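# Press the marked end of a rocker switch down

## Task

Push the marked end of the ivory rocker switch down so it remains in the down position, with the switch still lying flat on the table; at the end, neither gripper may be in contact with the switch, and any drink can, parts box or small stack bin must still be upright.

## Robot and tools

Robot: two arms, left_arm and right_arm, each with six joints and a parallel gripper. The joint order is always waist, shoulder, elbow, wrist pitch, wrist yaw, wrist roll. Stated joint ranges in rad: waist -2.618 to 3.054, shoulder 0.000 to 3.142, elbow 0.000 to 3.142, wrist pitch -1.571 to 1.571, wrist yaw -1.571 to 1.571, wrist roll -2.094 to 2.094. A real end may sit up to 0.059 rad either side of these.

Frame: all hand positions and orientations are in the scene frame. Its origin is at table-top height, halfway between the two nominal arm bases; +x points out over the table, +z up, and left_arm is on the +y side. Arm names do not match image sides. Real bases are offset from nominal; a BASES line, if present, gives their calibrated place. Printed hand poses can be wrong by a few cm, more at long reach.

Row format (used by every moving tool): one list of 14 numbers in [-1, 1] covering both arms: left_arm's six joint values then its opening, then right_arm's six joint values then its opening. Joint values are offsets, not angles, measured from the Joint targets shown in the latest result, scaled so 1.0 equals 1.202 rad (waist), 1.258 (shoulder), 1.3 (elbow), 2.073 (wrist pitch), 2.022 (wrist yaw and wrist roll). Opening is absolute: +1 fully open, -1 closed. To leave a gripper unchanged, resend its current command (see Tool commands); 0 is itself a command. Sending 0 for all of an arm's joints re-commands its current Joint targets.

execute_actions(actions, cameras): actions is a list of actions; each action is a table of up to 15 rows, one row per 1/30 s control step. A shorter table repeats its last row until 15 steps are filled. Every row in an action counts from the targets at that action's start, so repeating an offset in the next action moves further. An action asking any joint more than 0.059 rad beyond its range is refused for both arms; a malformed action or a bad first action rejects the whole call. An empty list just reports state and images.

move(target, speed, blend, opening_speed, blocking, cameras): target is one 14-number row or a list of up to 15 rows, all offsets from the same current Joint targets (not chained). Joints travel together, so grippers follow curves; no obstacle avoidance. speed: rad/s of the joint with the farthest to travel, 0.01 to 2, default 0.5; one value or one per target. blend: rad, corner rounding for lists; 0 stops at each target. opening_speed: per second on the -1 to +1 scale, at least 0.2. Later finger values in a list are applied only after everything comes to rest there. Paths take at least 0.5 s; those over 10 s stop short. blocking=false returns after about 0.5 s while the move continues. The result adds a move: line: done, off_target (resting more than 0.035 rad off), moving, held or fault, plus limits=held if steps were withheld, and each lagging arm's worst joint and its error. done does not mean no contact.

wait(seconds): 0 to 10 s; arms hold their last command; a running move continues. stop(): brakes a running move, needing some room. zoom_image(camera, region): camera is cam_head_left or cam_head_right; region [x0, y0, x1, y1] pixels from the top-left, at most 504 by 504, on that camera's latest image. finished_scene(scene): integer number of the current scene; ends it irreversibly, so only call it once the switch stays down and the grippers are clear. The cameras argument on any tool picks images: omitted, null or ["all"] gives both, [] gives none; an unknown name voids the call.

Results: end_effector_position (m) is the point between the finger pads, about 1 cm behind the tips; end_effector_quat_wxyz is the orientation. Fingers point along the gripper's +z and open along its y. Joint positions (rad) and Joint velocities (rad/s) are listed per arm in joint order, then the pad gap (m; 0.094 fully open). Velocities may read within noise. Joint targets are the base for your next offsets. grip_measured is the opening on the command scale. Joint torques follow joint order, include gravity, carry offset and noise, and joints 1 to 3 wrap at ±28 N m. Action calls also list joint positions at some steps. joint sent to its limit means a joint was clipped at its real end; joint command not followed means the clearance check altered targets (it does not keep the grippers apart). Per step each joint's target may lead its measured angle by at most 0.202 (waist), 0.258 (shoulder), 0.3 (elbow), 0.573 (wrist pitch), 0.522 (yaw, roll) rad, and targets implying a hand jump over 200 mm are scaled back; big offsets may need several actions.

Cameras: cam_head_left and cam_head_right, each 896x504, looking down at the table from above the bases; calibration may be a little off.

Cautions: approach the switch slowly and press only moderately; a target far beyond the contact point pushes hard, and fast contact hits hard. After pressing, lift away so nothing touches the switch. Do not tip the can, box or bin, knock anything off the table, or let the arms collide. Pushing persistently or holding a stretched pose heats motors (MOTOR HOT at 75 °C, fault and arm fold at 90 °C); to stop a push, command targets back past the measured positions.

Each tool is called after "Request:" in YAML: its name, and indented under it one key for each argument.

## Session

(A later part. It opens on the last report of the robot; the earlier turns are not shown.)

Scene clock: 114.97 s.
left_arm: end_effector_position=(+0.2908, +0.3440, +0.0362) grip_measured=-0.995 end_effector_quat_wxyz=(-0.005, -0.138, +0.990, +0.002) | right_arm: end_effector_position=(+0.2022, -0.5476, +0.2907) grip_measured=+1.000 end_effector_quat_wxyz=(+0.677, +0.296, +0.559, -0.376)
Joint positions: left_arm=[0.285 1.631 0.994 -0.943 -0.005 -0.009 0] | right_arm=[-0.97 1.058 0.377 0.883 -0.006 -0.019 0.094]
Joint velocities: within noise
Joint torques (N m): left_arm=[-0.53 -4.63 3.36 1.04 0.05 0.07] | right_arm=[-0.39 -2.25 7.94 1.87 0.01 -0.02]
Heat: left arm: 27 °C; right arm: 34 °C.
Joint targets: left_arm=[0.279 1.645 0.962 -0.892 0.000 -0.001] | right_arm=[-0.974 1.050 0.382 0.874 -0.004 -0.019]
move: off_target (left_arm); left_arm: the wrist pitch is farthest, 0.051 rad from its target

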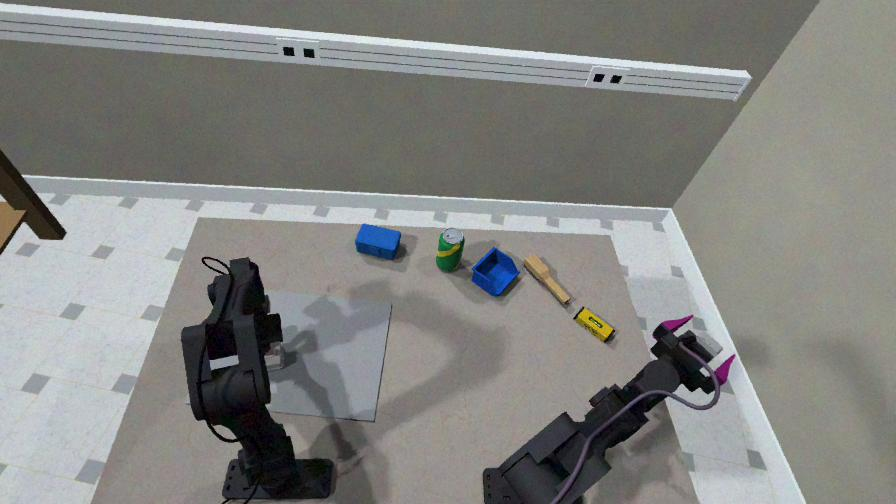

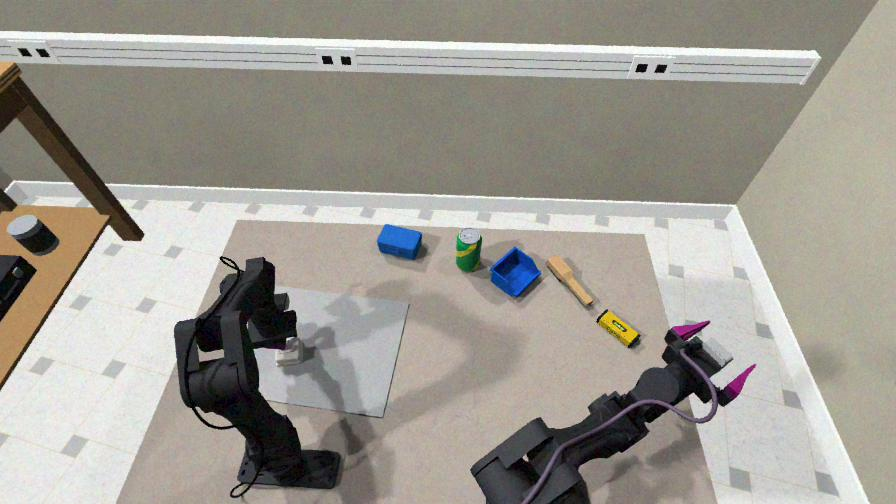

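Request:
move:
  target:
    - [0, 0.016, -0.0154, 0, 0, 0, -1, 0, 0, 0, 0, 0, 0, 1]
  speed: 0.08
  cameras: ["cam_head_left", "cam_head_right"]

Request:
zoom_image:
  camera: "cam_head_right"
  region: [259, 320, 319, 380]

Scene clock: 117.30 s.
left_arm: end_effector_position=(+0.2903, +0.3438, +0.0355) grip_measured=-0.995 end_effector_quat_wxyz=(-0.005, -0.138, +0.990, +0.002) | right_arm: end_effector_position=(+0.2022, -0.5476, +0.2907) grip_measured=+1.000 end_effector_quat_wxyz=(+0.677, +0.296, +0.559, -0.376)
Joint positions: left_arm=[0.285 1.631 0.99 -0.941 -0.005 -0.009 0] | right_arm=[-0.97 1.058 0.377 0.883 -0.006 -0.019 0.094]
Joint velocities: within noise
Joint torques (N m): left_arm=[-0.47 -3.08 1.8 1.01 0.05 0.04] | right_arm=[-0.38 -2.24 7.94 1.87 0 -0.03]
Heat: left arm: 27 °C; right arm: 35 °C.
Joint targets: left_arm=[0.279 1.666 0.942 -0.892 0.000 -0.001] | right_arm=[-0.974 1.050 0.382 0.874 -0.004 -0.019]
move: off_target (left_arm); left_arm: the wrist pitch is farthest, 0.049 rad from its target

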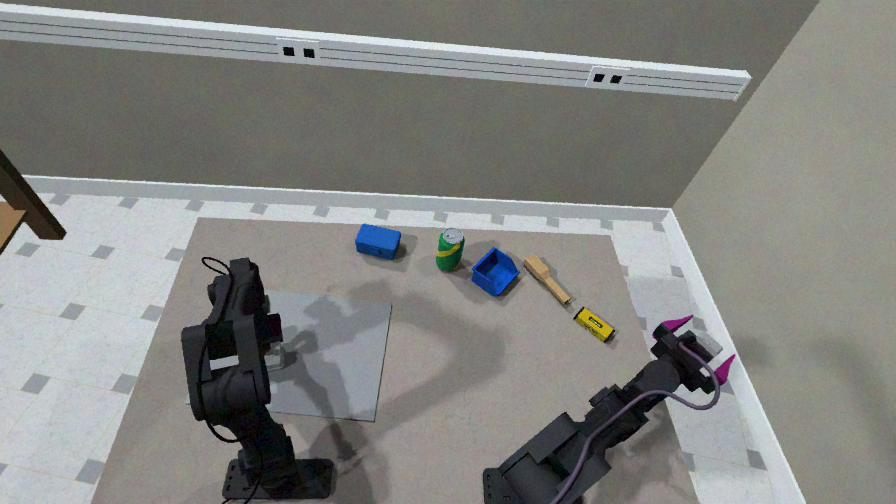

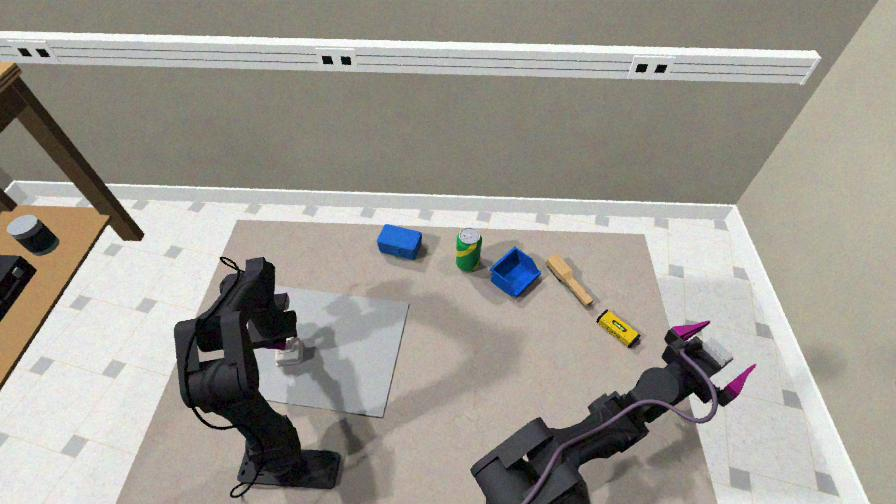

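Scaled by 8.400 from the camera's 896x504 image, which has a finer 1280x720 frame.

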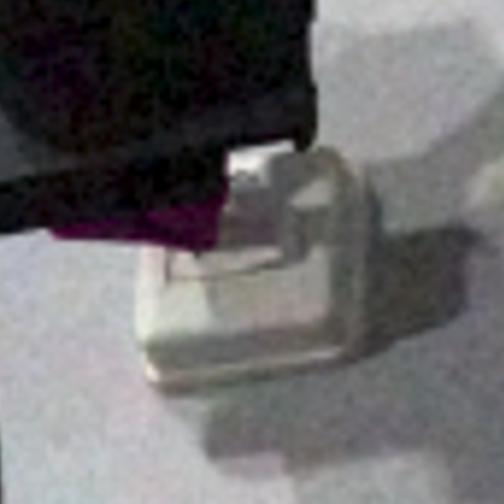

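Request:
move:
  target:
    - [0, 0.016, -0.0154, 0, 0, 0, -1, 0, 0, 0, 0, 0, 0, 1]
  speed: 0.08
  cameras: ["cam_head_right"]

Request:
zoom_image:
  camera: "cam_head_right"
  region: [259, 320, 319, 380]

Scene clock: 119.20 s.
left_arm: end_effector_position=(+0.2898, +0.3437, +0.0348) grip_measured=-0.995 end_effector_quat_wxyz=(-0.006, -0.138, +0.990, +0.002) | right_arm: end_effector_position=(+0.2022, -0.5476, +0.2907) grip_measured=+1.000 end_effector_quat_wxyz=(+0.677, +0.296, +0.559, -0.376)
Joint positions: left_arm=[0.285 1.631 0.987 -0.939 -0.005 -0.009 0] | right_arm=[-0.97 1.058 0.377 0.883 -0.006 -0.019 0.094]
Joint velocities: within noise
Joint torques (N m): left_arm=[-0.57 -1.37 0.24 0.97 0.08 0.07] | right_arm=[-0.39 -2.24 7.95 1.87 0.01 -0.02]
Heat: left arm: 26 °C; right arm: 35 °C.
Joint targets: left_arm=[0.279 1.686 0.922 -0.892 0.000 -0.001] | right_arm=[-0.974 1.050 0.382 0.874 -0.004 -0.019]
move: off_target (left_arm); left_arm: the elbow is farthest, 0.065 rad from its target
Images, in order (width x height): cam_head_right 896x504.

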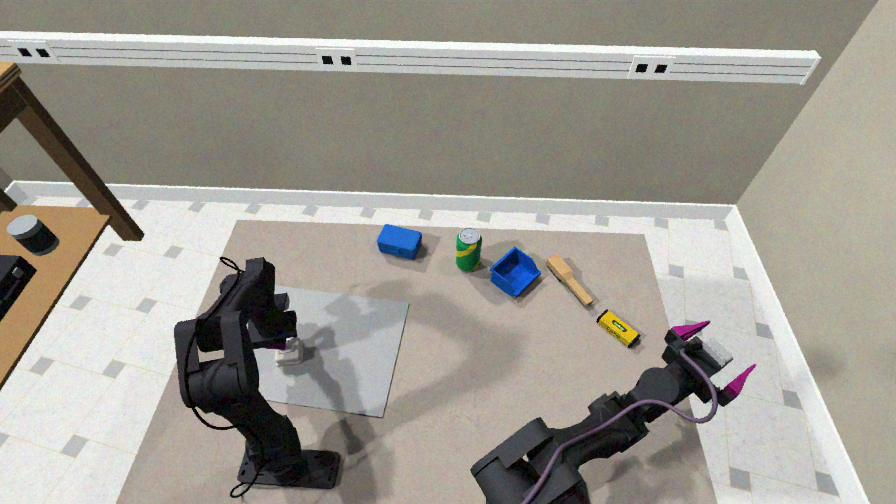

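Scaled by 8.400 from the camera's 896x504 image, which has a finer 1280x720 frame.

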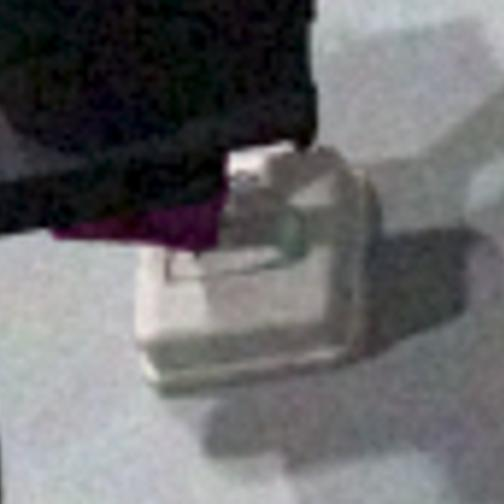

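Request:
move:
  target:
    - [0, 0.012, -0.0115, 0, 0, 0, -1, 0, 0, 0, 0, 0, 0, 1]
  speed: 0.08
  cameras: ["cam_head_right"]

Request:
zoom_image:
  camera: "cam_head_right"
  region: [269, 330, 309, 370]

Scene clock: 127.97 s.
left_arm: end_effector_position=(+0.2882, +0.3432, +0.0334) grip_measured=-0.995 end_effector_quat_wxyz=(-0.008, -0.138, +0.990, +0.001) | right_arm: end_effector_position=(+0.2022, -0.5476, +0.2907) grip_measured=+1.000 end_effector_quat_wxyz=(+0.677, +0.296, +0.559, -0.376)
Joint positions: left_arm=[0.285 1.631 0.981 -0.937 -0.005 -0.009 0] | right_arm=[-0.97 1.058 0.377 0.883 -0.006 -0.019 0.094]
Joint velocities: within noise
Joint torques (N m): left_arm=[-0.54 -0.28 -0.47 0.99 0.04 0.06] | right_arm=[-0.38 -2.25 7.95 1.87 0 -0.03]
Heat: left arm: 26 °C; right arm: 35 °C.
Joint targets: left_arm=[0.279 1.701 0.907 -0.892 0.000 -0.001] | right_arm=[-0.974 1.050 0.382 0.874 -0.004 -0.019]
move: off_target (left_arm); left_arm: the elbow is farthest, 0.074 rad from its target
Images, in order (width x height): cam_head_right 896x504.

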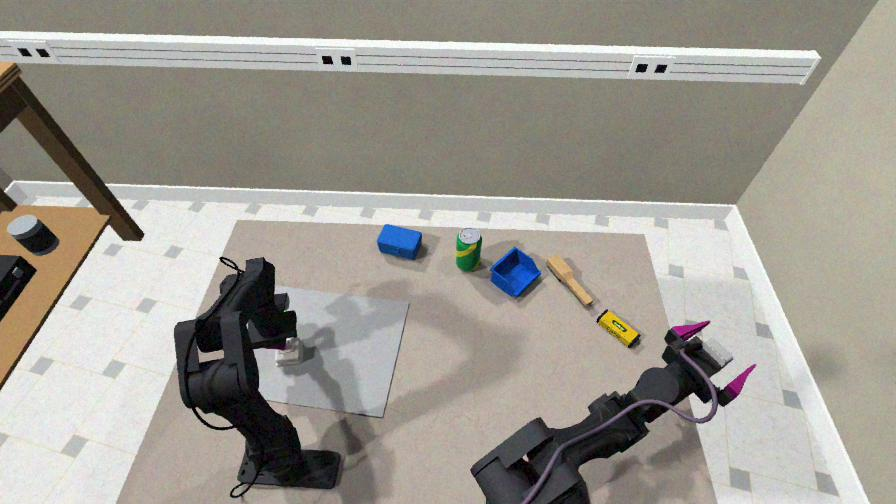

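Scaled by 12.600 from the camera's 896x504 image, which has a finer 1280x720 frame.

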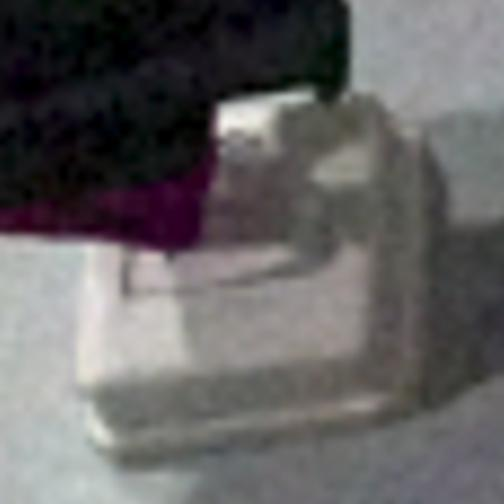

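Request:
move:
  target:
    - [0, -0.0715, 0.1377, -0.0621, 0, 0, -1, 0, 0, 0, 0, 0, 0, 1]
  speed: 0.2
  cameras: ["cam_head_left", "cam_head_right"]

Request:
zoom_image:
  camera: "cam_head_right"
  region: [269, 330, 309, 370]

Scene clock: 164.90 s.
left_arm: end_effector_position=(+0.2972, +0.3457, +0.0536) grip_measured=-0.995 end_effector_quat_wxyz=(-0.003, -0.138, +0.990, +0.002) | right_arm: end_effector_position=(+0.2022, -0.5476, +0.2907) grip_measured=+1.000 end_effector_quat_wxyz=(+0.677, +0.296, +0.559, -0.376)
Joint positions: left_arm=[0.285 1.627 1.063 -1.012 -0.005 -0.009 0] | right_arm=[-0.97 1.058 0.377 0.883 -0.006 -0.019 0.094]
Joint velocities: within noise
Joint torques (N m): left_arm=[-0.51 -7.23 8.76 0.43 0.06 0.08] | right_arm=[-0.38 -2.24 7.94 1.87 0 -0.02]
Heat: left arm: 26 °C; right arm: 36 °C.
Joint targets: left_arm=[0.279 1.611 1.086 -1.021 0.000 -0.001] | right_arm=[-0.974 1.050 0.382 0.874 -0.004 -0.019]
move: done

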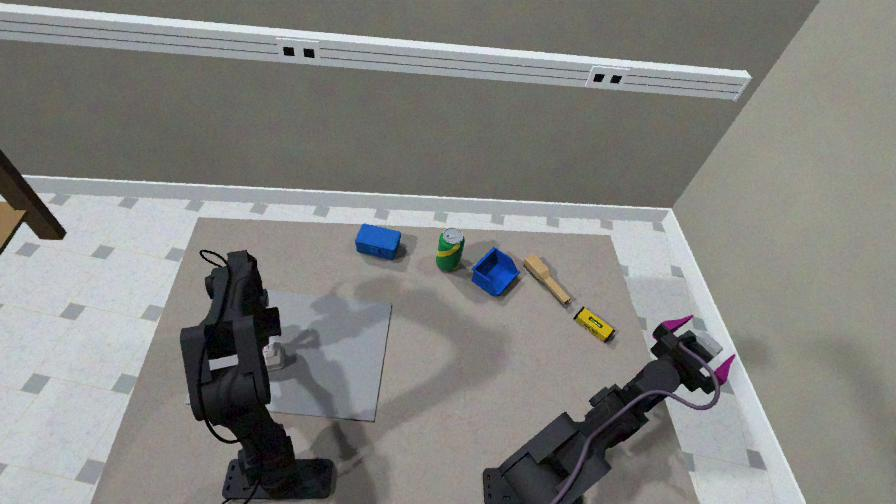

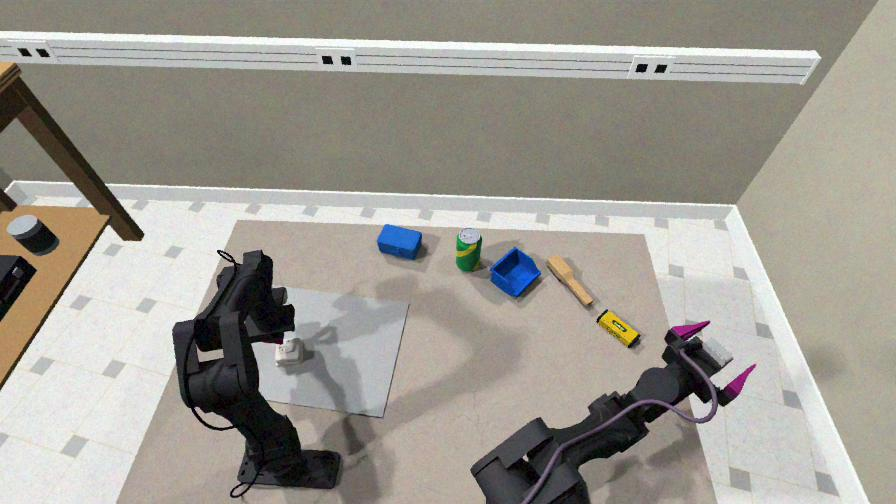

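Scaled by 12.600 from the camera's 896x504 image, which has a finer 1280x720 frame.

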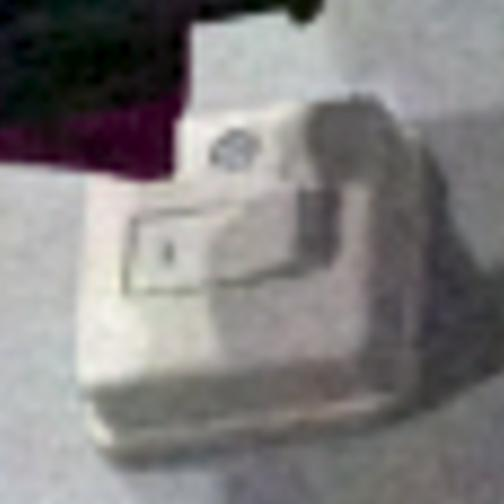

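Request:
move:
  target:
    - [0, -0.1359, 0.0185, -0.0863, 0, 0, -1, 0.3639, 0.3577, 0.5985, -0.9764, 0.002, 0.0094, -1]
    - [-0.7885, -0.1359, 0.0185, -0.0863, 0, 0, -1, 0.3639, 0.3577, 0.5985, -0.9764, 0.002, 0.0094, -1]
    - [-0.7885, -0.0824, -0.1007, -0.0012, 0, 0, -1, 0.3639, 0.3998, 0.4756, -0.9151, 0.002, 0.0094, -1]
  speed: 0.8

Request:
zoom_image:
  camera: "cam_head_left"
  region: [200, 325, 260, 385]

Scene clock: 190.70 s.
left_arm: end_effector_position=(+0.2211, +0.1223, +0.0581) grip_measured=-0.995 end_effector_quat_wxyz=(-0.005, +0.331, +0.944, +0.003) | right_arm: end_effector_position=(+0.2204, -0.3798, +0.0607) grip_measured=-0.997 end_effector_quat_wxyz=(+0.001, +0.279, +0.960, +0.003)
Joint positions: left_arm=[-0.665 1.5 0.956 -1.038 -0.003 -0.009 0] | right_arm=[-0.54 1.548 1.012 -1.036 -0.006 -0.005 0]
Joint velocities: within noise
Joint torques (N m): left_arm=[-0.35 -4.11 6.48 0.65 0.03 0.03] | right_arm=[0.29 -4.38 5.41 0.47 0.06 0.03]
Heat: left arm: 28 °C; right arm: 35 °C.
Joint targets: left_arm=[-0.669 1.507 0.955 -1.023 0.000 -0.001] | right_arm=[-0.537 1.553 1.001 -1.023 0.000 0.001]
move: done

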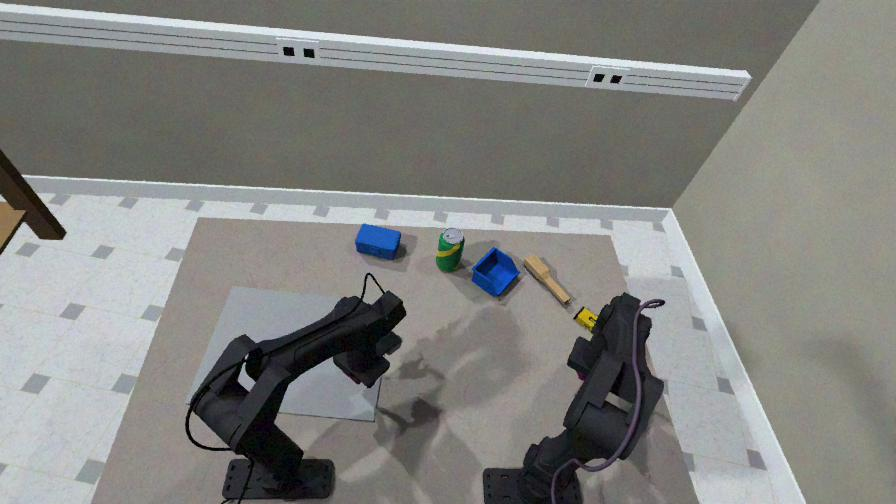

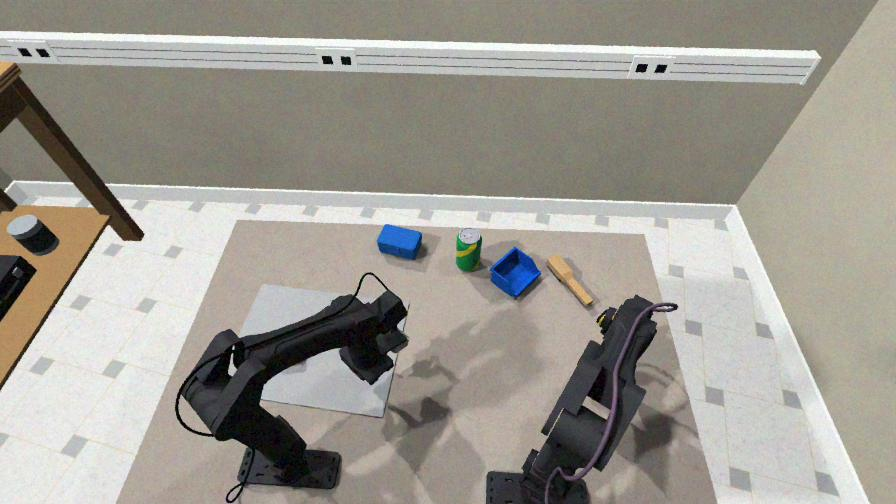

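Scaled by 8.400 from the camera's 896x504 image, which has a finer 1280x720 frame.

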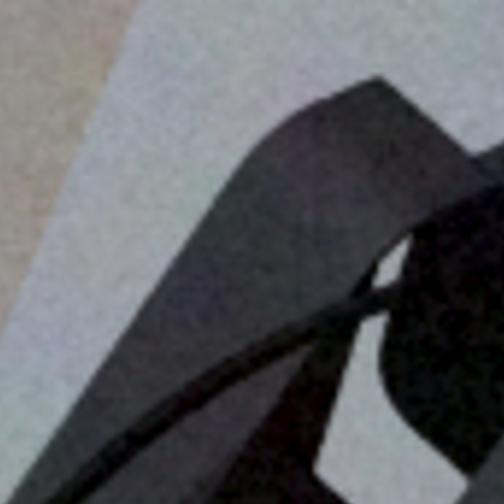

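Request:
zoom_image:
  camera: "cam_head_left"
  region: [330, 350, 390, 410]

Request:
zoom_image:
  camera: "cam_head_right"
  region: [330, 345, 390, 405]

Request:
zoom_image:
  camera: "cam_head_left"
  region: [555, 345, 615, 405]

Request:
zoom_image:
  camera: "cam_head_right"
  region: [565, 340, 625, 400]

Scaled by 8.400 from the camera's 896x504 image, which has a finer 1280x720 frame.

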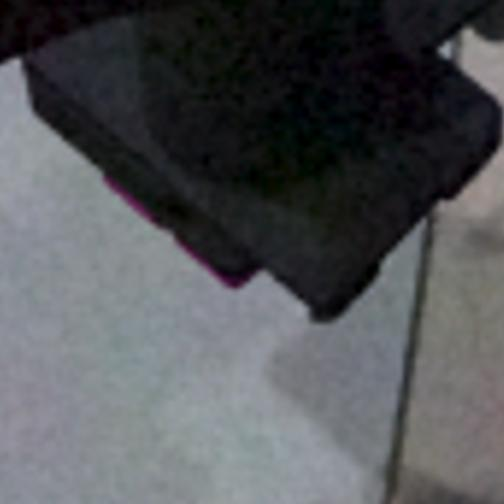

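Scaled by 8.400 from the camera's 896x504 image, which has a finer 1280x720 frame.

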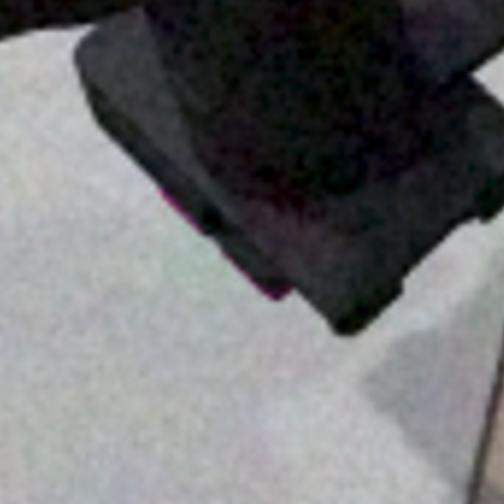

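Scaled by 8.400 from the camera's 896x504 image, which has a finer 1280x720 frame.

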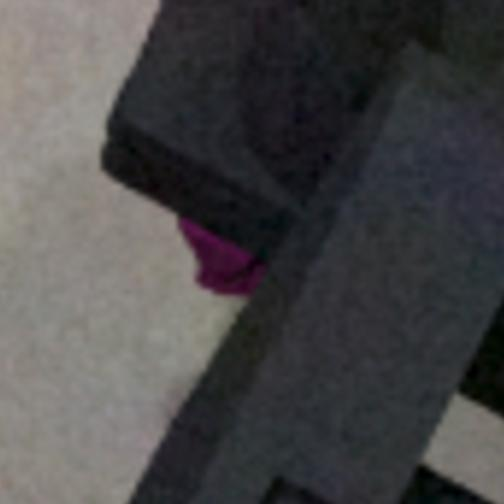

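Scaled by 8.400 from the camera's 896x504 image, which has a finer 1280x720 frame.

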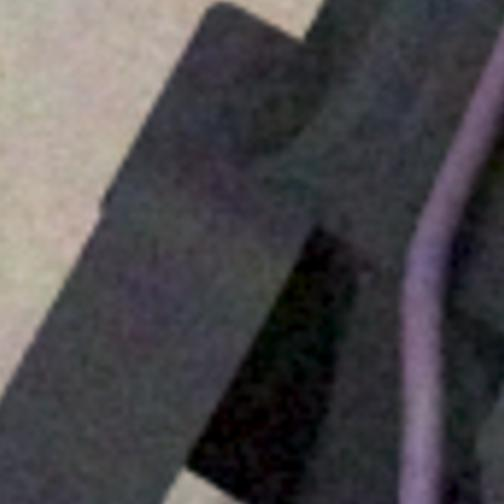

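Request:
move:
  target:
    - [0.2587, 0.4316, 0.7154, -0.1819, 0, 0, -1, 0.4126, 0.2758, 0.5031, -0.1481, 0, 0, -1]
    - [0.2587, 0.5103, 0.6192, -0.0791, 0, 0, -1, 0.4126, 0.3521, 0.4069, -0.042, 0, 0, -1]
  speed: 0.8

Request:
zoom_image:
  camera: "cam_head_left"
  region: [340, 270, 430, 360]

Request:
zoom_image:
  camera: "cam_head_right"
  region: [350, 270, 440, 360]

Request:
zoom_image:
  camera: "cam_head_left"
  region: [490, 280, 580, 370]

Request:
zoom_image:
  camera: "cam_head_right"
  region: [510, 280, 600, 370]

Scene clock: 203.57 s.
left_arm: end_effector_position=(+0.4150, +0.1236, +0.0562) grip_measured=-0.995 end_effector_quat_wxyz=(-0.007, +0.182, +0.983, +0.003) | right_arm: end_effector_position=(+0.3779, -0.2673, +0.0601) grip_measured=-0.997 end_effector_quat_wxyz=(+0.001, +0.031, +1.000, +0.002)
Joint positions: left_arm=[-0.358 2.141 1.757 -1.202 -0.003 -0.009 0] | right_arm=[-0.037 1.987 1.541 -1.123 -0.004 -0.004 0]
Joint velocities: within noise
Joint torques (N m): left_arm=[-0.09 -9.85 7.09 0.6 0.07 0.05] | right_arm=[-0.31 -8.02 5.5 0.52 0.03 0.02]
Heat: left arm: 28 °C; right arm: 34 °C.
Joint targets: left_arm=[-0.358 2.149 1.760 -1.187 0.000 -0.001] | right_arm=[-0.040 1.996 1.530 -1.110 0.000 0.000]
move: done

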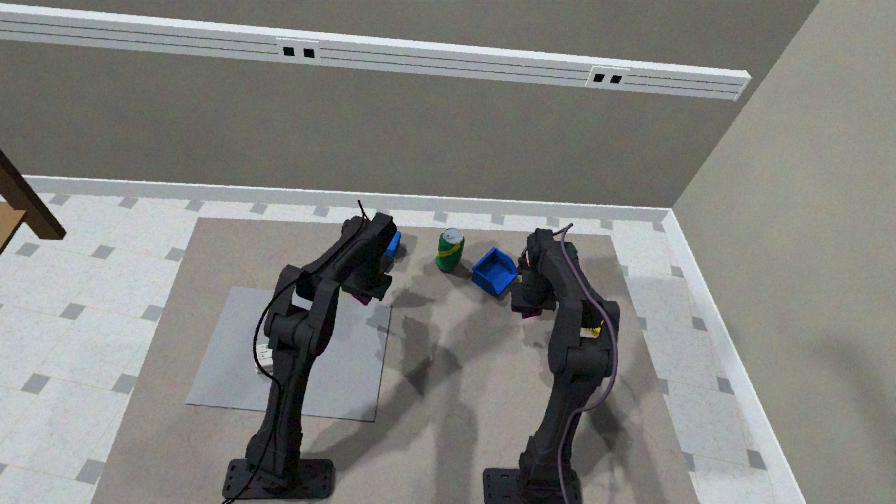

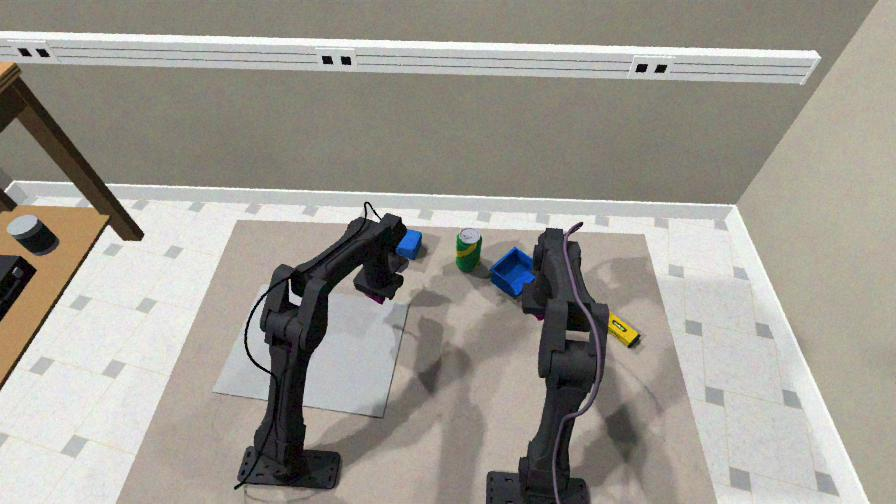

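Scaled by 5.600 from the camera's 896x504 image, which has a finer 1280x720 frame.

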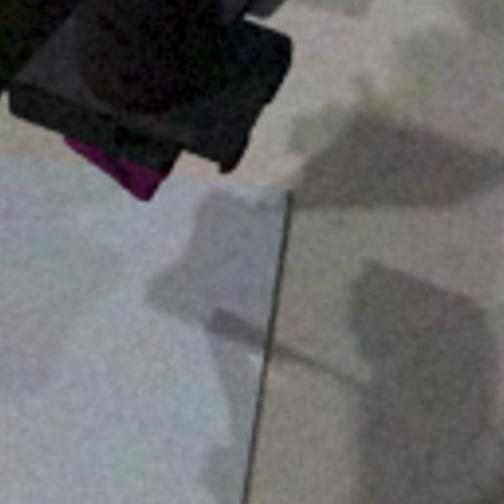

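Scaled by 5.600 from the camera's 896x504 image, which has a finer 1280x720 frame.

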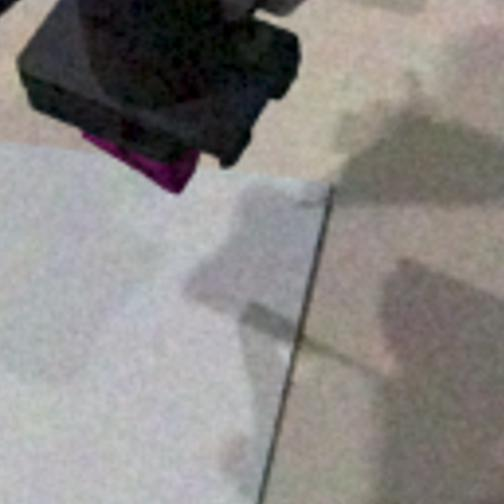

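Scaled by 5.600 from the camera's 896x504 image, which has a finer 1280x720 frame.

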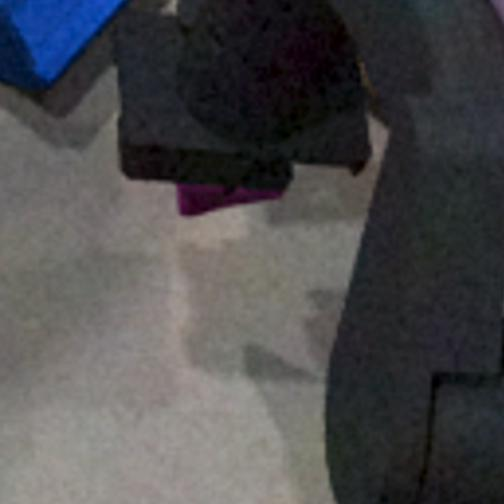

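Scaled by 5.600 from the camera's 896x504 image, which has a finer 1280x720 frame.

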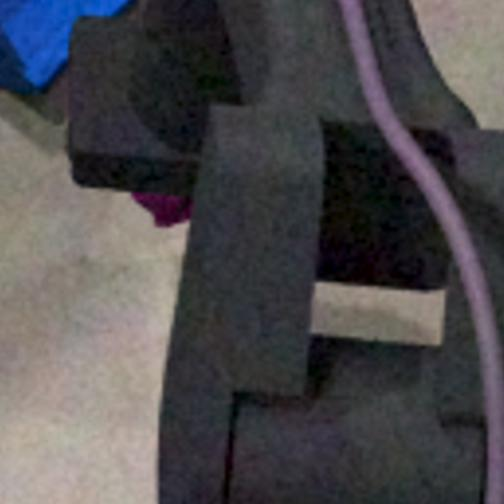

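Request:
zoom_image:
  camera: "cam_head_left"
  region: [345, 285, 385, 325]

Request:
zoom_image:
  camera: "cam_head_right"
  region: [360, 285, 400, 325]

Request:
zoom_image:
  camera: "cam_head_left"
  region: [510, 300, 550, 340]

Request:
zoom_image:
  camera: "cam_head_right"
  region: [520, 300, 560, 340]

Scaled by 12.600 from the camera's 896x504 image, which has a finer 1280x720 frame.

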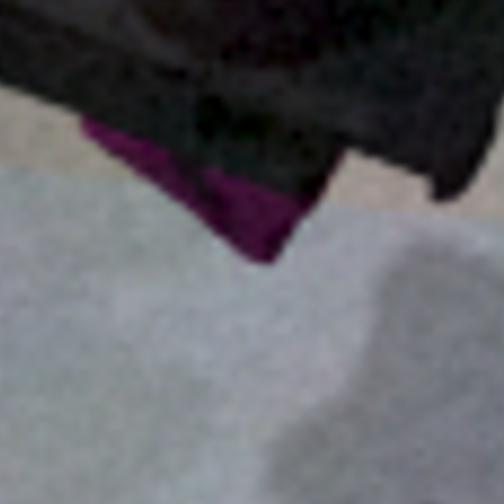

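Scaled by 12.600 from the camera's 896x504 image, which has a finer 1280x720 frame.

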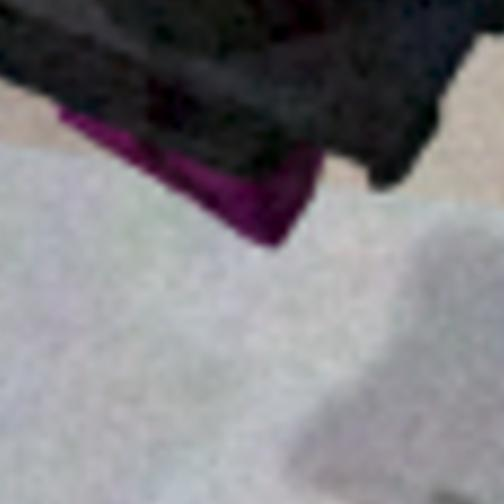

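Scaled by 12.600 from the camera's 896x504 image, which has a finer 1280x720 frame.

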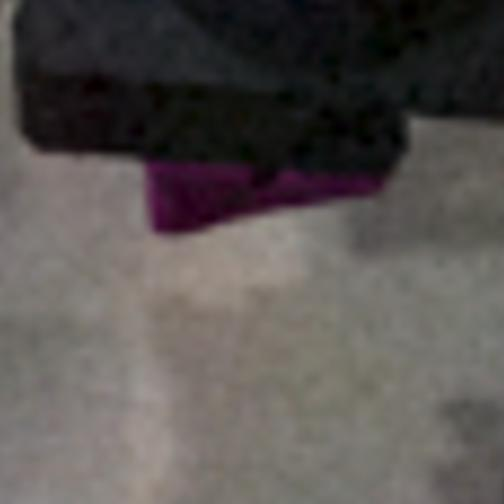

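Scaled by 12.600 from the camera's 896x504 image, which has a finer 1280x720 frame.

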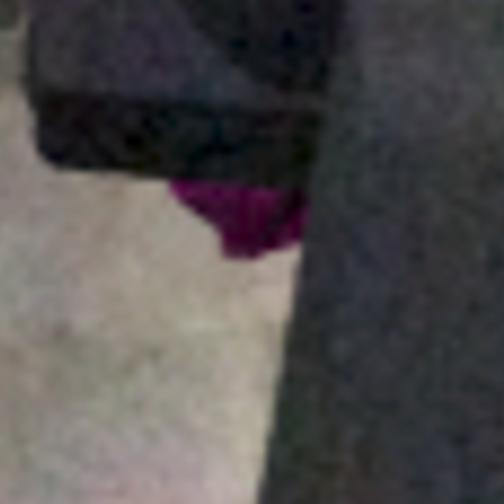

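Request:
move:
  target:
    - [0, -0.05, 0.1, -0.08, 0, 0, -1, 0, 0, 0.1, -0.08, 0, 0, -1]
    - [0.5915, -0.1661, -0.0223, -0.0502, 0, 0, -1, 0.4551, 0.0032, 0.2077, -0.1061, 0, 0, -1]
    - [0.5915, -0.089, -0.1223, 0.027, 0, 0, -1, 0.4551, 0.07, 0.1015, -0.0207, 0, 0, -1]
  speed: 0.6

Request:
zoom_image:
  camera: "cam_head_left"
  region: [220, 280, 280, 340]

Request:
zoom_image:
  camera: "cam_head_right"
  region: [235, 275, 295, 335]

Request:
zoom_image:
  camera: "cam_head_left"
  region: [420, 290, 480, 350]

Request:
zoom_image:
  camera: "cam_head_right"
  region: [430, 290, 490, 350]

Scene clock: 243.73 s.
left_arm: end_effector_position=(+0.3968, +0.4016, +0.0632) grip_measured=-0.995 end_effector_quat_wxyz=(+0.003, -0.174, +0.985, +0.001) | right_arm: end_effector_position=(+0.3557, -0.0590, +0.0606) grip_measured=-0.997 end_effector_quat_wxyz=(+0.001, -0.240, +0.971, +0.002)
Joint positions: left_arm=[0.359 2.021 1.603 -1.147 -0.001 -0.009 0] | right_arm=[0.511 2.075 1.672 -1.166 -0.003 -0.004 0]
Joint velocities: within noise
Joint torques (N m): left_arm=[-0.49 -8.36 6.57 0.69 0.04 0.06] | right_arm=[-0.42 -8.75 5.59 0.51 0.02 0.02]
Heat: left arm: 30 °C; right arm: 33 °C.
Joint targets: left_arm=[0.353 2.037 1.601 -1.131 0.000 0.000] | right_arm=[0.506 2.084 1.662 -1.153 0.000 0.001]
move: done

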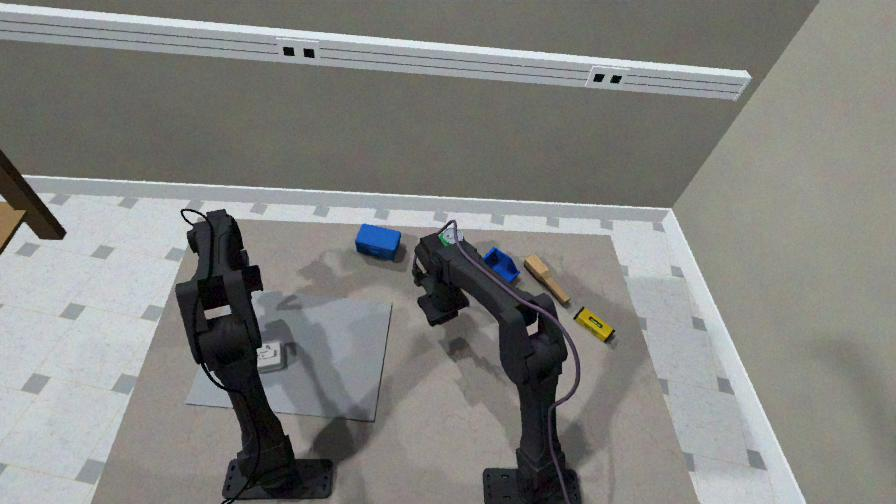

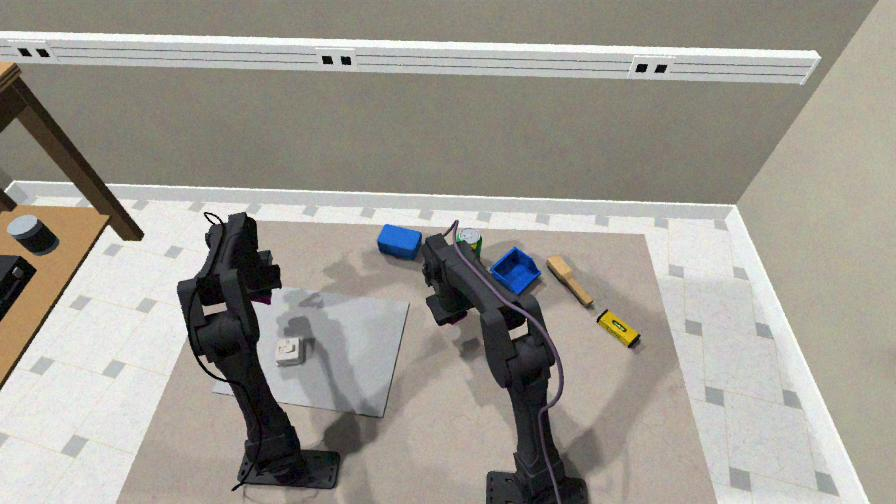

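Scaled by 8.400 from the camera's 896x504 image, which has a finer 1280x720 frame.

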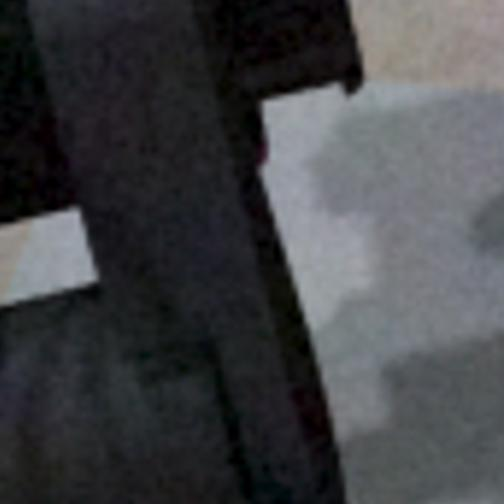

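Scaled by 8.400 from the camera's 896x504 image, which has a finer 1280x720 frame.

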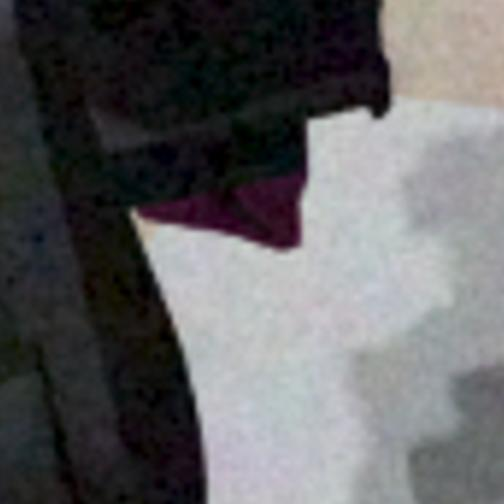

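Scaled by 8.400 from the camera's 896x504 image, which has a finer 1280x720 frame.

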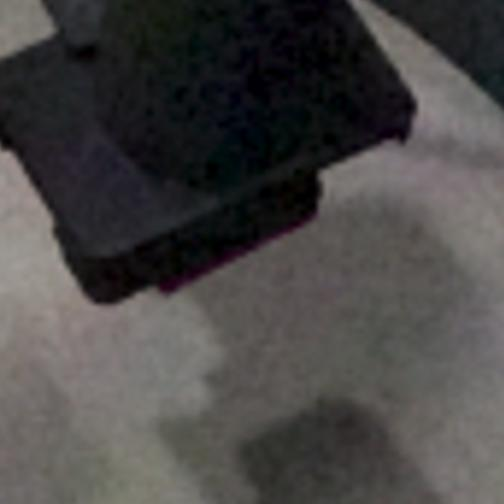

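Scaled by 8.400 from the camera's 896x504 image, which has a finer 1280x720 frame.

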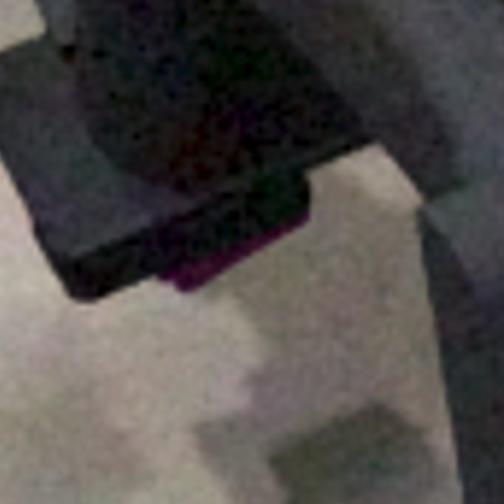

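Request:
execute_actions:
  actions: []

Request:
zoom_image:
  camera: "cam_head_left"
  region: [180, 280, 380, 400]

Request:
zoom_image:
  camera: "cam_head_right"
  region: [200, 280, 400, 400]

Scene clock: 265.77 s.
left_arm: end_effector_position=(+0.3970, +0.4017, +0.0632) grip_measured=-0.995 end_effector_quat_wxyz=(+0.003, -0.174, +0.985, +0.001) | right_arm: end_effector_position=(+0.3559, -0.0589, +0.0606) grip_measured=-0.997 end_effector_quat_wxyz=(+0.001, -0.240, +0.971, +0.002)
Joint positions: left_arm=[0.359 2.021 1.603 -1.145 -0.001 -0.009 0] | right_arm=[0.511 2.075 1.672 -1.165 -0.003 -0.004 0]
Joint velocities: within noise
Joint torques (N m): left_arm=[-0.57 -8.39 6.5 0.7 0.05 0.08] | right_arm=[-0.44 -8.76 5.59 0.48 0.03 0.02]
Heat: left arm: 28 °C; right arm: 32 °C.
Joint targets: left_arm=[0.353 2.037 1.601 -1.131 0.000 0.000] | right_arm=[0.506 2.084 1.662 -1.153 0.000 0.001]
Tool commands: left_gripper/opening=-1.0 right_gripper/opening=-1.0

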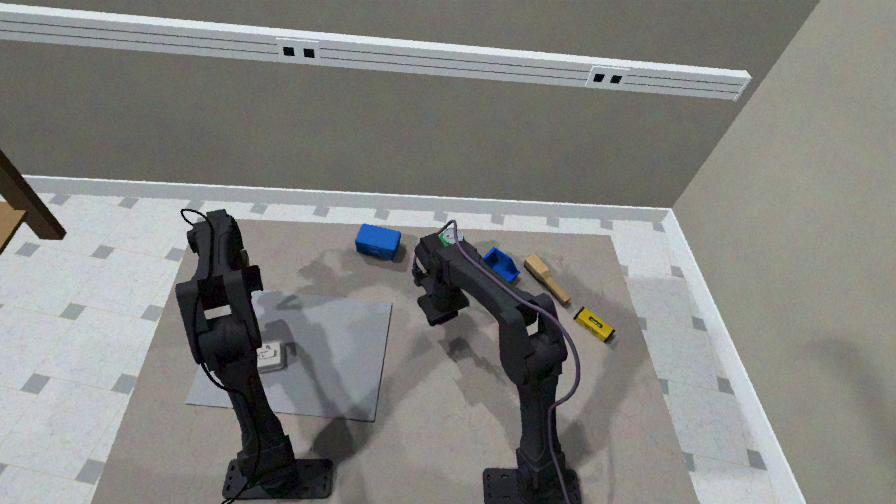

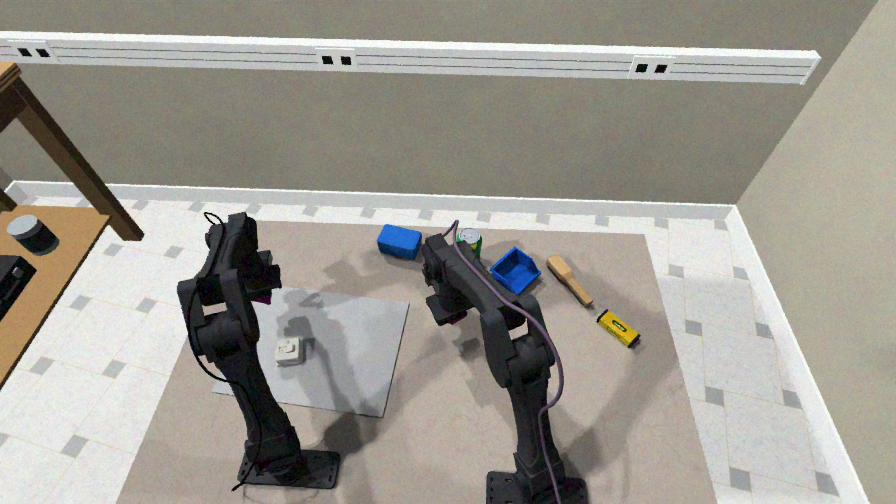

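Scaled by 2.520 from the camera's 896x504 image, which has a finer 1280x720 frame.

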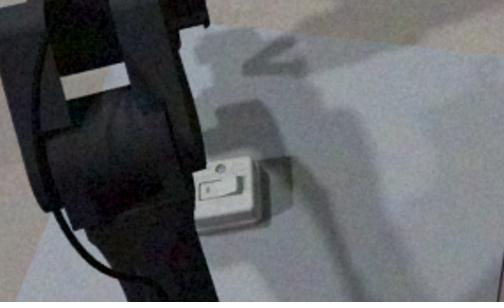

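Scaled by 2.520 from the camera's 896x504 image, which has a finer 1280x720 frame.

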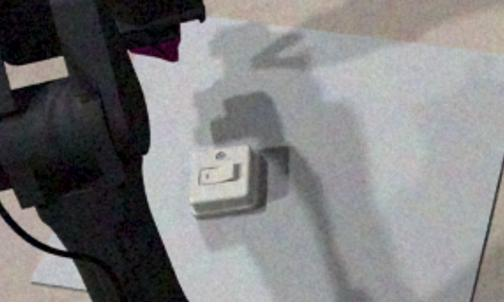

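Request:
zoom_image:
  camera: "cam_head_left"
  region: [570, 210, 670, 266]

Request:
zoom_image:
  camera: "cam_head_right"
  region: [600, 210, 700, 266]

Request:
zoom_image:
  camera: "cam_head_left"
  region: [440, 440, 600, 504]

Request:
zoom_image:
  camera: "cam_head_right"
  region: [440, 440, 600, 504]

Request:
zoom_image:
  camera: "cam_head_left"
  region: [200, 440, 360, 504]

Request:
zoom_image:
  camera: "cam_head_right"
  region: [200, 440, 360, 504]

Scaled by 5.040 from the camera's 896x504 image, which has a finer 1280x720 frame.

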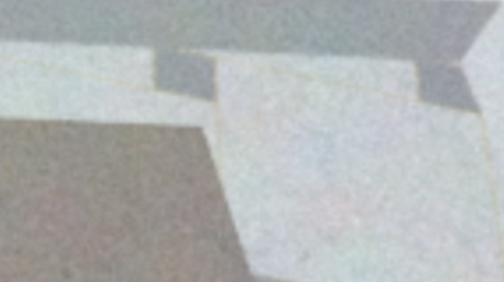

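Scaled by 5.040 from the camera's 896x504 image, which has a finer 1280x720 frame.

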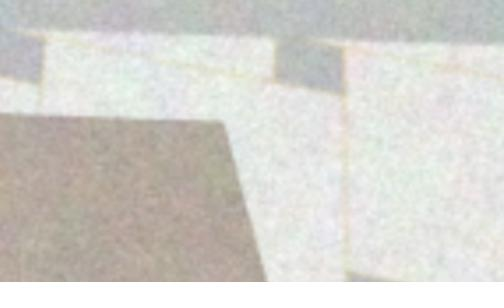

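Scaled by 3.150 from the camera's 896x504 image, which has a finer 1280x720 frame.

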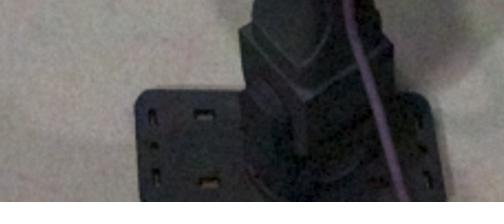

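Scaled by 3.150 from the camera's 896x504 image, which has a finer 1280x720 frame.

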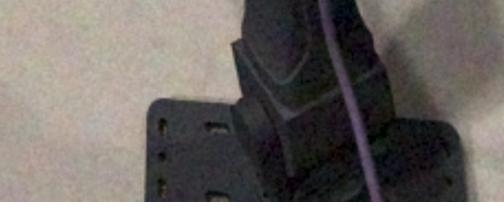

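Scaled by 3.150 from the camera's 896x504 image, which has a finer 1280x720 frame.

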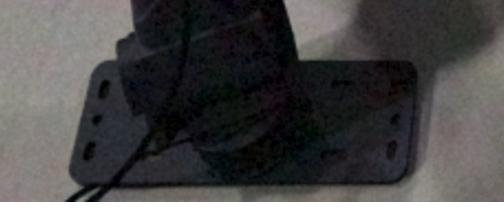

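Scaled by 3.150 from the camera's 896x504 image, which has a finer 1280x720 frame.

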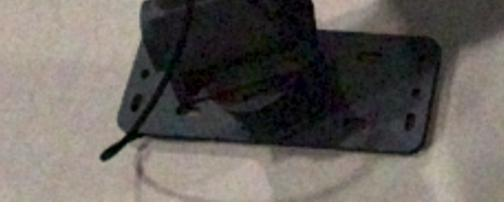

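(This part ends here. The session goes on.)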